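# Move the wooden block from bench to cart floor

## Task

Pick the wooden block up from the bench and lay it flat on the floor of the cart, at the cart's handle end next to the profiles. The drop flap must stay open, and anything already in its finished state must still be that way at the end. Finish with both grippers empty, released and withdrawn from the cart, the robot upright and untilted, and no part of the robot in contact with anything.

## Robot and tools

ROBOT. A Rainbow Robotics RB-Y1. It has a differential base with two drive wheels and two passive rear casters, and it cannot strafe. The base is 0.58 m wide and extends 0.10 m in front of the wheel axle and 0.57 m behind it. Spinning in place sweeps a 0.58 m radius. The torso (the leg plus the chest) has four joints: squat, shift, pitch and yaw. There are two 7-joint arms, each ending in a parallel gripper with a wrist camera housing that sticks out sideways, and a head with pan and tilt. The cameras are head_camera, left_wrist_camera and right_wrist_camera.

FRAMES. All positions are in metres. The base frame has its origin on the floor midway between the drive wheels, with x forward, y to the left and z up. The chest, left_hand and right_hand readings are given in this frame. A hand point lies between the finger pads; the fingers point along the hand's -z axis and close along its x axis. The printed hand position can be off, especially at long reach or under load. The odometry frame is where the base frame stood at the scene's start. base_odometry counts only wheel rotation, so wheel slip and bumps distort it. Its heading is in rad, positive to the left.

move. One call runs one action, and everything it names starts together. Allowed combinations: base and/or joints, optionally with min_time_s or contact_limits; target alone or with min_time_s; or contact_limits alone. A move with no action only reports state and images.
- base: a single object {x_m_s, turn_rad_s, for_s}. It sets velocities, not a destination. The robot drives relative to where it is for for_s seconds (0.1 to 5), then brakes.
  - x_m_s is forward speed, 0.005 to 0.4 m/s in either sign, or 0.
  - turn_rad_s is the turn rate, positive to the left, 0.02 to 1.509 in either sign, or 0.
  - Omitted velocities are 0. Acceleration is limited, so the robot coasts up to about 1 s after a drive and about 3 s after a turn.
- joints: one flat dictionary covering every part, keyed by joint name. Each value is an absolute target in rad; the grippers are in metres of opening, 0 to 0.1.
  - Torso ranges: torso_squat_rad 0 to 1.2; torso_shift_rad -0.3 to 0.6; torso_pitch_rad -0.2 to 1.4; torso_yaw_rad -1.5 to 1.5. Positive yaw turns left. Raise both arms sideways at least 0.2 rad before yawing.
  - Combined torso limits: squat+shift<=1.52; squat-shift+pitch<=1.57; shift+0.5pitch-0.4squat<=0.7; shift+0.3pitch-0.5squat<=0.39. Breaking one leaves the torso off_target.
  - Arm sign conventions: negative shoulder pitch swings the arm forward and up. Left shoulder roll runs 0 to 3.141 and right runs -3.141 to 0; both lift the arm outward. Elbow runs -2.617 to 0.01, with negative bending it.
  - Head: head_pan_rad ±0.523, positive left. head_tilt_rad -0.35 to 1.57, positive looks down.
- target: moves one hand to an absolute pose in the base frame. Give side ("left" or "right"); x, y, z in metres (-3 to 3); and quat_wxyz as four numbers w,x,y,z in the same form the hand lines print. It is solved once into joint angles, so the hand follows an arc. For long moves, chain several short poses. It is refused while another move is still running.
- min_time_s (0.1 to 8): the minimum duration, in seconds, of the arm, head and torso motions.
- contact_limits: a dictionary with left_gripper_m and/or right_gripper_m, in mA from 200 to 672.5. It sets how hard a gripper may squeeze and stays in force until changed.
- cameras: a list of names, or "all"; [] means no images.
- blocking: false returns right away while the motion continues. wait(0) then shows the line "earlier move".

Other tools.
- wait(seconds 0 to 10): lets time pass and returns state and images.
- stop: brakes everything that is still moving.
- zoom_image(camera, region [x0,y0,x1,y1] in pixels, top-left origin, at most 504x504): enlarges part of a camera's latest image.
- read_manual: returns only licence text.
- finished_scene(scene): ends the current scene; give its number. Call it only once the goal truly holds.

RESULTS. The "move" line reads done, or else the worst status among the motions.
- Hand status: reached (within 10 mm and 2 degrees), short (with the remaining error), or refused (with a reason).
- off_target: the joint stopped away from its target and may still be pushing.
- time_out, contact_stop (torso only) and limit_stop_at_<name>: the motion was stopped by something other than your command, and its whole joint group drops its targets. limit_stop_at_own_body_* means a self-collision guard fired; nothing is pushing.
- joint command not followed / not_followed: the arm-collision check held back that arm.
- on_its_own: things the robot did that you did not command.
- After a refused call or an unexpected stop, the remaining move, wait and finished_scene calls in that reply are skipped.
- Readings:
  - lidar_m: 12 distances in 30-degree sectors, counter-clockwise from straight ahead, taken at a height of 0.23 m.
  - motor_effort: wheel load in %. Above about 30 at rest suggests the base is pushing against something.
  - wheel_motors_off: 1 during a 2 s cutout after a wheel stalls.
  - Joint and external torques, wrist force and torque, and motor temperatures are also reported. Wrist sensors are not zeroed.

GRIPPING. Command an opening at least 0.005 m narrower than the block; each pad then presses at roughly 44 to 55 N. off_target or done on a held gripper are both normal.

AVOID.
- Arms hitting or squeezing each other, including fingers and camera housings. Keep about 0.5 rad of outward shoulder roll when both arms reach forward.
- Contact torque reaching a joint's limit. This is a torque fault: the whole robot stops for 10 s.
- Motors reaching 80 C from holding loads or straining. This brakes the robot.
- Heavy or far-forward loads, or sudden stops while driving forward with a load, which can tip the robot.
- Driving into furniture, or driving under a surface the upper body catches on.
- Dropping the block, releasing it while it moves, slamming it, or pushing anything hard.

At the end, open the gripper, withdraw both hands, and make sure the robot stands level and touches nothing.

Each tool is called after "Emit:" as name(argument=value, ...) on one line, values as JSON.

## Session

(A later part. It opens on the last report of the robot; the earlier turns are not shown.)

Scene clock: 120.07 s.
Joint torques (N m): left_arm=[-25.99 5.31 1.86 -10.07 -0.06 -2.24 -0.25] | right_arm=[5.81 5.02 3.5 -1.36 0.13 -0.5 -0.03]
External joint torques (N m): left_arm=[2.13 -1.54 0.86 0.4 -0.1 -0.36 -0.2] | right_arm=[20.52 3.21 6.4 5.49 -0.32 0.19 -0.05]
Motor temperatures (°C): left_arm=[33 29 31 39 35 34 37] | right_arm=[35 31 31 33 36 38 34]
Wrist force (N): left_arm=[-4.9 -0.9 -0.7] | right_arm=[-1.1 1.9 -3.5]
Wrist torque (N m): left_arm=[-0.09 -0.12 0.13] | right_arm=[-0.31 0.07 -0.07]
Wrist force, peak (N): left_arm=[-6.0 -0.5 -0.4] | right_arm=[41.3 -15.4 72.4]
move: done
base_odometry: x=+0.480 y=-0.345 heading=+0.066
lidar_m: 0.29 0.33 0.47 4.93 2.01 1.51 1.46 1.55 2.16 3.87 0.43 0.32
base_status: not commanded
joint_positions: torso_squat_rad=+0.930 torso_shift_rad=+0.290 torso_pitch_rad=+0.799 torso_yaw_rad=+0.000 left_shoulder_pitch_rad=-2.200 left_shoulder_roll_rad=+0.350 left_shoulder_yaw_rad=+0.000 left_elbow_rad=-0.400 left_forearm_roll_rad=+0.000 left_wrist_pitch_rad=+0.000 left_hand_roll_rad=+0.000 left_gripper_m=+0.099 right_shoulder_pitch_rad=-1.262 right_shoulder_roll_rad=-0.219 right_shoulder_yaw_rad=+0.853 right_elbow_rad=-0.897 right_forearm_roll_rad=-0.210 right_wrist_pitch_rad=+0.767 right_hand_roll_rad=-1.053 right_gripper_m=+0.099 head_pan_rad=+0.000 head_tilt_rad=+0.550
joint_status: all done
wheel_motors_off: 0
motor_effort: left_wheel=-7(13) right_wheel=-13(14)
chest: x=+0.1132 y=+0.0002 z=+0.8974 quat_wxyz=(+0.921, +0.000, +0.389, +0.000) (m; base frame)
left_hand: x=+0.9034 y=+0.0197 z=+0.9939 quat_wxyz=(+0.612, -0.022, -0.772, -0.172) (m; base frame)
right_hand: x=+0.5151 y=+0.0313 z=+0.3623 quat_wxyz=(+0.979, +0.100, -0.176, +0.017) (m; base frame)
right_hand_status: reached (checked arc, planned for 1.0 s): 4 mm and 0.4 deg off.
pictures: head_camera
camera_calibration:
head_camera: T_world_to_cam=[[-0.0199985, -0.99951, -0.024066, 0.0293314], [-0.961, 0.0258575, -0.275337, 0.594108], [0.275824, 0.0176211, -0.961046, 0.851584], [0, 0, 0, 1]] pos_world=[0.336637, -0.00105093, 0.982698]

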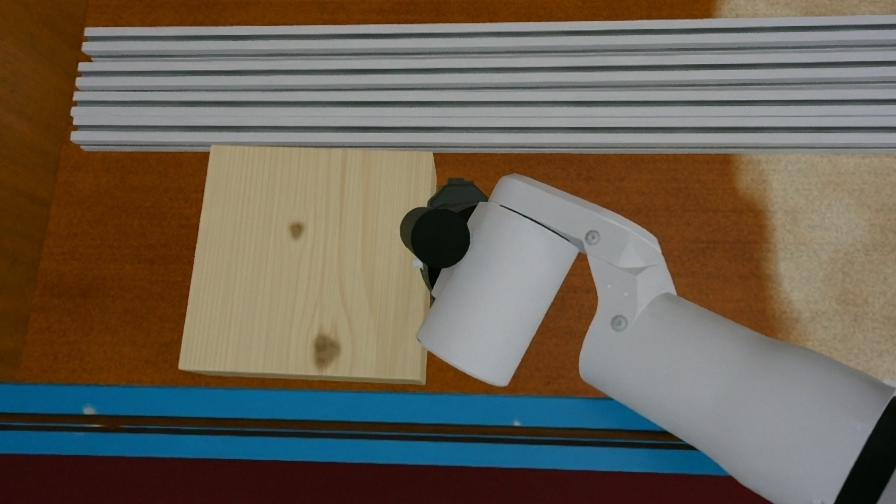

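Emit:
move(target={"side":"right","x":0.515,"y":-0.15,"z":0.40,"quat_wxyz":[0.980,0.0983,-0.1731,0.0174]}, cameras=[])

Emit:
move(joints={"torso_squat_rad":0.35,"torso_shift_rad":0.28}, cameras=[])

Emit:
move(joints={"right_shoulder_pitch_rad":-1.164,"right_shoulder_roll_rad":-1.062,"right_shoulder_yaw_rad":0.605,"right_elbow_rad":-1.868,"right_forearm_roll_rad":-0.807,"right_wrist_pitch_rad":1.185,"right_hand_roll_rad":-0.917}, cameras=["head_camera"])

Scene clock: 123.23 s.
Joint torques (N m): left_arm=[-26.01 5.75 1.96 -9.93 0.02 -2.05 -0.09] | right_arm=[-11.08 -6.28 -7.52 -7.11 0.39 -0.66 -0.04]
External joint torques (N m): left_arm=[2.1 -1.09 0.96 0.54 -0.02 -0.17 -0.04] | right_arm=[-0.2 1.14 -1.54 -0.88 -0.02 0.05 -0.06]
Motor temperatures (°C): left_arm=[33 29 31 39 35 34 37] | right_arm=[35 31 31 33 36 38 34]
Wrist force (N): left_arm=[-5.2 -1.2 -1.1] | right_arm=[-1.6 2.4 -3.3]
Wrist torque (N m): left_arm=[-0.04 -0.11 0.14] | right_arm=[-0.37 0.02 -0.10]
Wrist force, peak (N): left_arm=[-5.9 -0.5 -1.2] | right_arm=[-1.1 3.3 -3.8]
move: done
base_odometry: x=+0.480 y=-0.345 heading=+0.066
lidar_m: 0.30 0.32 0.46 4.93 2.01 1.50 1.46 1.56 2.16 3.88 0.44 0.32
base_status: not commanded
joint_positions: torso_squat_rad=+0.930 torso_shift_rad=+0.290 torso_pitch_rad=+0.800 torso_yaw_rad=+0.000 left_shoulder_pitch_rad=-2.200 left_shoulder_roll_rad=+0.350 left_shoulder_yaw_rad=+0.000 left_elbow_rad=-0.400 left_forearm_roll_rad=+0.000 left_wrist_pitch_rad=+0.000 left_hand_roll_rad=+0.000 left_gripper_m=+0.099 right_shoulder_pitch_rad=-0.983 right_shoulder_roll_rad=-0.774 right_shoulder_yaw_rad=+0.740 right_elbow_rad=-1.485 right_forearm_roll_rad=-0.482 right_wrist_pitch_rad=+0.814 right_hand_roll_rad=-0.877 right_gripper_m=+0.099 head_pan_rad=+0.000 head_tilt_rad=+0.550
joint_status: all done
wheel_motors_off: 0
motor_effort: left_wheel=-1(6) right_wheel=+2(31)
chest: x=+0.1135 y=+0.0001 z=+0.8971 quat_wxyz=(+0.921, +0.000, +0.389, +0.000) (m; base frame)
left_hand: x=+0.9038 y=+0.0194 z=+0.9928 quat_wxyz=(+0.612, -0.022, -0.772, -0.172) (m; base frame)
right_hand: x=+0.5148 y=-0.1501 z=+0.3989 quat_wxyz=(+0.980, +0.098, -0.172, +0.017) (m; base frame)
right_hand_status: reached (checked arc, planned for 0.9 s): 1 mm and 0.1 deg off.
pictures: none
No camera images: "cameras" was empty.

Scene clock: 125.93 s.
Joint torques (N m): left_arm=[-26.26 5.25 1.91 -10.08 -0.11 -2.19 -0.17] | right_arm=[-11.48 -6.43 -6.95 -6.96 0.47 -0.68 -0.09]
External joint torques (N m): left_arm=[1.85 -1.59 0.91 0.39 -0.16 -0.31 -0.12] | right_arm=[-0.61 0.99 -0.97 -0.73 0.06 0.03 -0.11]
Motor temperatures (°C): left_arm=[33 29 31 39 35 34 37] | right_arm=[35 31 31 33 36 38 34]
Wrist force (N): left_arm=[-4.7 -0.6 -1.0] | right_arm=[-1.8 1.5 -3.6]
Wrist torque (N m): left_arm=[-0.13 -0.07 0.16] | right_arm=[-0.29 0.02 -0.08]
Wrist force, peak (N): left_arm=[-5.4 -1.3 -0.6] | right_arm=[-1.5 2.5 -3.8]
move: done
base_odometry: x=+0.480 y=-0.345 heading=+0.066
lidar_m: 0.29 0.32 0.45 4.93 2.02 1.50 1.46 1.55 2.16 3.87 0.43 0.32
base_status: not commanded
joint_positions: torso_squat_rad=+0.350 torso_shift_rad=+0.280 torso_pitch_rad=+0.800 torso_yaw_rad=+0.000 left_shoulder_pitch_rad=-2.200 left_shoulder_roll_rad=+0.350 left_shoulder_yaw_rad=+0.000 left_elbow_rad=-0.400 left_forearm_roll_rad=+0.000 left_wrist_pitch_rad=+0.000 left_hand_roll_rad=+0.000 left_gripper_m=+0.099 right_shoulder_pitch_rad=-0.983 right_shoulder_roll_rad=-0.774 right_shoulder_yaw_rad=+0.740 right_elbow_rad=-1.485 right_forearm_roll_rad=-0.482 right_wrist_pitch_rad=+0.814 right_hand_roll_rad=-0.877 right_gripper_m=+0.099 head_pan_rad=+0.000 head_tilt_rad=+0.550
joint_status: all done
wheel_motors_off: 0
motor_effort: left_wheel=+0(2) right_wheel=+2(3)
chest: x=+0.1757 y=+0.0001 z=+1.1280 quat_wxyz=(+0.921, +0.000, +0.389, +0.000) (m; base frame)
left_hand: x=+0.9660 y=+0.0194 z=+1.2235 quat_wxyz=(+0.612, -0.022, -0.772, -0.172) (m; base frame)
right_hand: x=+0.5768 y=-0.1501 z=+0.6297 quat_wxyz=(+0.980, +0.098, -0.172, +0.017) (m; base frame)
pictures: none
No camera images: "cameras" was empty.

Scene clock: 126.93 s.
Joint torques (N m): left_arm=[-26.06 5.39 1.72 -9.88 -0.09 -2.21 -0.15] | right_arm=[-12.95 -10.09 -8.48 -5.23 0.71 -0.91 -0.18]
External joint torques (N m): left_arm=[2.05 -1.46 0.72 0.59 -0.13 -0.33 -0.1] | right_arm=[0.6 0.31 0.42 -0.14 0.21 -0.21 -0.2]
Motor temperatures (°C): left_arm=[33 29 31 39 35 34 37] | right_arm=[35 31 31 33 36 38 34]
Wrist force (N): left_arm=[-4.6 -1.4 -0.5] | right_arm=[-1.5 2.3 -4.0]
Wrist torque (N m): left_arm=[-0.03 -0.06 0.21] | right_arm=[-0.31 0.02 -0.07]
Wrist force, peak (N): left_arm=[-5.6 -1.2 -0.9] | right_arm=[-3.5 3.1 -4.2]
move: done
base_odometry: x=+0.480 y=-0.345 heading=+0.066
lidar_m: 0.30 0.32 0.44 4.92 2.01 1.49 1.46 1.53 2.16 3.87 0.42 0.32
base_status: not commanded
joint_positions: torso_squat_rad=+0.350 torso_shift_rad=+0.280 torso_pitch_rad=+0.800 torso_yaw_rad=+0.000 left_shoulder_pitch_rad=-2.200 left_shoulder_roll_rad=+0.350 left_shoulder_yaw_rad=+0.000 left_elbow_rad=-0.400 left_forearm_roll_rad=+0.000 left_wrist_pitch_rad=+0.000 left_hand_roll_rad=+0.000 left_gripper_m=+0.099 right_shoulder_pitch_rad=-1.164 right_shoulder_roll_rad=-1.062 right_shoulder_yaw_rad=+0.605 right_elbow_rad=-1.868 right_forearm_roll_rad=-0.807 right_wrist_pitch_rad=+1.185 right_hand_roll_rad=-0.917 right_gripper_m=+0.099 head_pan_rad=+0.000 head_tilt_rad=+0.550
joint_status: all done
wheel_motors_off: 0
motor_effort: left_wheel=-1(2) right_wheel=+1(4)
chest: x=+0.1756 y=+0.0001 z=+1.1281 quat_wxyz=(+0.921, +0.000, +0.389, +0.000) (m; base frame)
left_hand: x=+0.9659 y=+0.0195 z=+1.2236 quat_wxyz=(+0.612, -0.022, -0.772, -0.172) (m; base frame)
right_hand: x=+0.6317 y=-0.1653 z=+0.7953 quat_wxyz=(+0.980, +0.098, -0.173, +0.017) (m; base frame)
pictures: head_camera
camera_calibration:
head_camera: T_world_to_cam=[[-0.0201943, -0.999503, -0.02419, 0.0361553], [-0.961338, 0.0260578, -0.274137, 0.716296], [0.274631, 0.0177188, -0.961386, 1.05667], [0, 0, 0, 1]] pos_world=[0.399139, -0.00125058, 1.2131]

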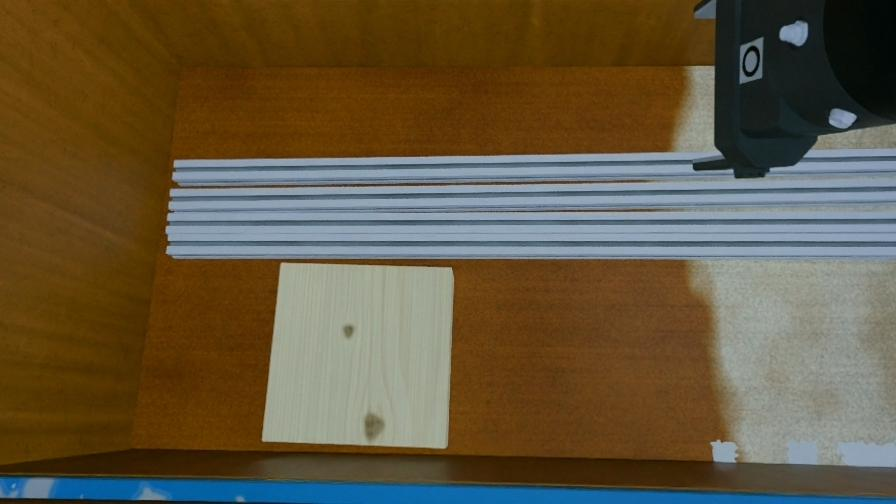

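Emit:
move(joints={"torso_squat_rad":0.3,"torso_shift_rad":0,"torso_pitch_rad":0.6}, cameras=[])

Emit:
move(base={"x_m_s":-0.35,"for_s":1.9}, cameras=["head_camera"])

Scene clock: 130.90 s.
Joint torques (N m): left_arm=[-25.67 6.54 2.22 -9.31 -0.15 -1.98 -0.11] | right_arm=[-15.39 -10.35 -9.7 -4.56 0.72 -0.84 -0.19]
External joint torques (N m): left_arm=[1.76 -1.54 1.01 0.64 -0.2 -0.26 -0.07] | right_arm=[0.53 0.26 0.17 -0.42 -0.05 0.03 -0.22]
Motor temperatures (°C): left_arm=[33 29 31 39 35 34 37] | right_arm=[35 31 31 33 36 38 34]
Wrist force (N): left_arm=[-4.4 -0.8 0.7] | right_arm=[-2.3 2.0 -3.2]
Wrist torque (N m): left_arm=[-0.14 -0.04 0.18] | right_arm=[-0.30 0.02 -0.08]
Wrist force, peak (N): left_arm=[-5.6 -0.7 -0.9] | right_arm=[-2.8 2.2 -3.4]
move: done
base_odometry: x=+0.480 y=-0.345 heading=+0.066
lidar_m: 0.30 0.32 0.47 4.93 2.03 1.51 1.46 1.55 2.17 3.87 0.43 0.32
base_status: not commanded
joint_positions: torso_squat_rad=+0.300 torso_shift_rad=+0.000 torso_pitch_rad=+0.600 torso_yaw_rad=+0.000 left_shoulder_pitch_rad=-2.200 left_shoulder_roll_rad=+0.350 left_shoulder_yaw_rad=+0.000 left_elbow_rad=-0.400 left_forearm_roll_rad=+0.000 left_wrist_pitch_rad=+0.000 left_hand_roll_rad=+0.000 left_gripper_m=+0.099 right_shoulder_pitch_rad=-1.164 right_shoulder_roll_rad=-1.062 right_shoulder_yaw_rad=+0.605 right_elbow_rad=-1.868 right_forearm_roll_rad=-0.807 right_wrist_pitch_rad=+1.185 right_hand_roll_rad=-0.917 right_gripper_m=+0.099 head_pan_rad=+0.000 head_tilt_rad=+0.550
joint_status: all done
wheel_motors_off: 0
motor_effort: left_wheel=+1(3) right_wheel=+1(3)
chest: x=-0.0534 y=+0.0001 z=+1.2046 quat_wxyz=(+0.955, +0.000, +0.295, +0.000) (m; base frame)
left_hand: x=+0.7021 y=+0.0195 z=+1.4554 quat_wxyz=(+0.532, -0.005, -0.829, -0.173) (m; base frame)
right_hand: x=+0.4598 y=-0.1653 z=+0.9692 quat_wxyz=(+0.958, +0.096, -0.270, +0.027) (m; base frame)
pictures: none
No camera images: "cameras" was empty.

Scene clock: 134.03 s.
Joint torques (N m): left_arm=[-25.53 6.56 2.24 -9.37 -0.08 -2.07 -0.14] | right_arm=[-16.14 -10.16 -9.43 -4.31 0.78 -0.86 -0.09]
External joint torques (N m): left_arm=[1.91 -1.52 1.03 0.58 -0.12 -0.34 -0.1] | right_arm=[-0.22 0.45 0.45 -0.17 0.01 0.01 -0.12]
Motor temperatures (°C): left_arm=[33 28 31 39 35 34 37] | right_arm=[35 31 31 33 36 37 34]
Wrist force (N): left_arm=[-4.8 -1.7 -0.2] | right_arm=[-2.5 1.8 -3.1]
Wrist torque (N m): left_arm=[-0.01 -0.11 0.17] | right_arm=[-0.27 0.00 -0.09]
Wrist force, peak (N): left_arm=[-5.4 -1.9 -0.4] | right_arm=[-3.1 2.4 -3.5]
move: done
base_odometry: x=-0.184 y=-0.389 heading=+0.064
lidar_m: 0.97 1.02 2.01 2.81 1.10 0.82 0.78 0.86 1.20 3.55 2.42 1.02
base_status: done (sent for 1.9 of 1.9 s)
joint_positions: torso_squat_rad=+0.300 torso_shift_rad=+0.000 torso_pitch_rad=+0.600 torso_yaw_rad=+0.000 left_shoulder_pitch_rad=-2.200 left_shoulder_roll_rad=+0.350 left_shoulder_yaw_rad=+0.000 left_elbow_rad=-0.400 left_forearm_roll_rad=+0.000 left_wrist_pitch_rad=+0.000 left_hand_roll_rad=+0.000 left_gripper_m=+0.099 right_shoulder_pitch_rad=-1.164 right_shoulder_roll_rad=-1.062 right_shoulder_yaw_rad=+0.605 right_elbow_rad=-1.868 right_forearm_roll_rad=-0.807 right_wrist_pitch_rad=+1.185 right_hand_roll_rad=-0.917 right_gripper_m=+0.099 head_pan_rad=+0.000 head_tilt_rad=+0.550
joint_status: not commanded
wheel_motors_off: 0
motor_effort: left_wheel=-18(32) right_wheel=+17(35)
chest: x=-0.0533 y=+0.0001 z=+1.2046 quat_wxyz=(+0.955, +0.000, +0.295, +0.000) (m; base frame)
left_hand: x=+0.7022 y=+0.0195 z=+1.4553 quat_wxyz=(+0.532, -0.005, -0.829, -0.173) (m; base frame)
right_hand: x=+0.4597 y=-0.1653 z=+0.9690 quat_wxyz=(+0.958, +0.096, -0.270, +0.027) (m; base frame)
pictures: head_camera
camera_calibration:
head_camera: T_world_to_cam=[[-0.0149431, -0.999501, -0.0278112, 0.0380279], [-0.887722, 0.0260616, -0.459642, 0.744529], [0.460138, 0.0178201, -0.887668, 1.11425], [0, 0, 0, 1]] pos_world=[0.148791, -0.00125082, 1.33236]

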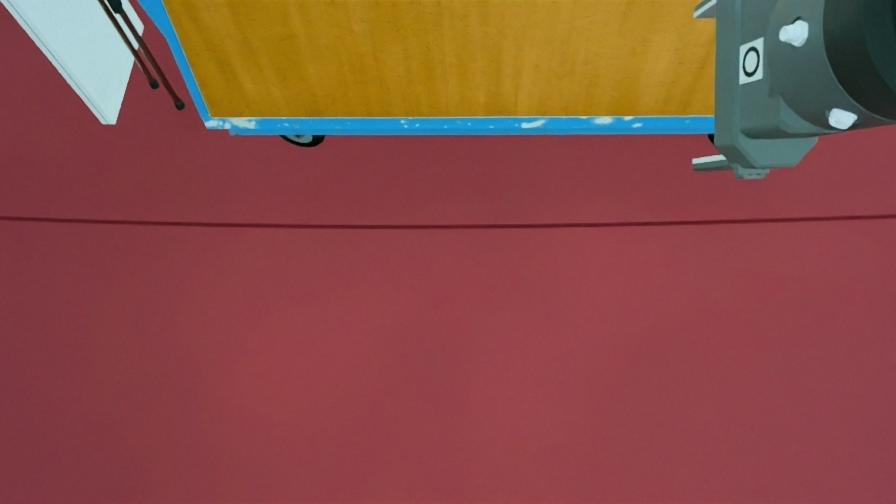

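Emit:
finished_scene(scene=2)

The scene is finished: the task was done.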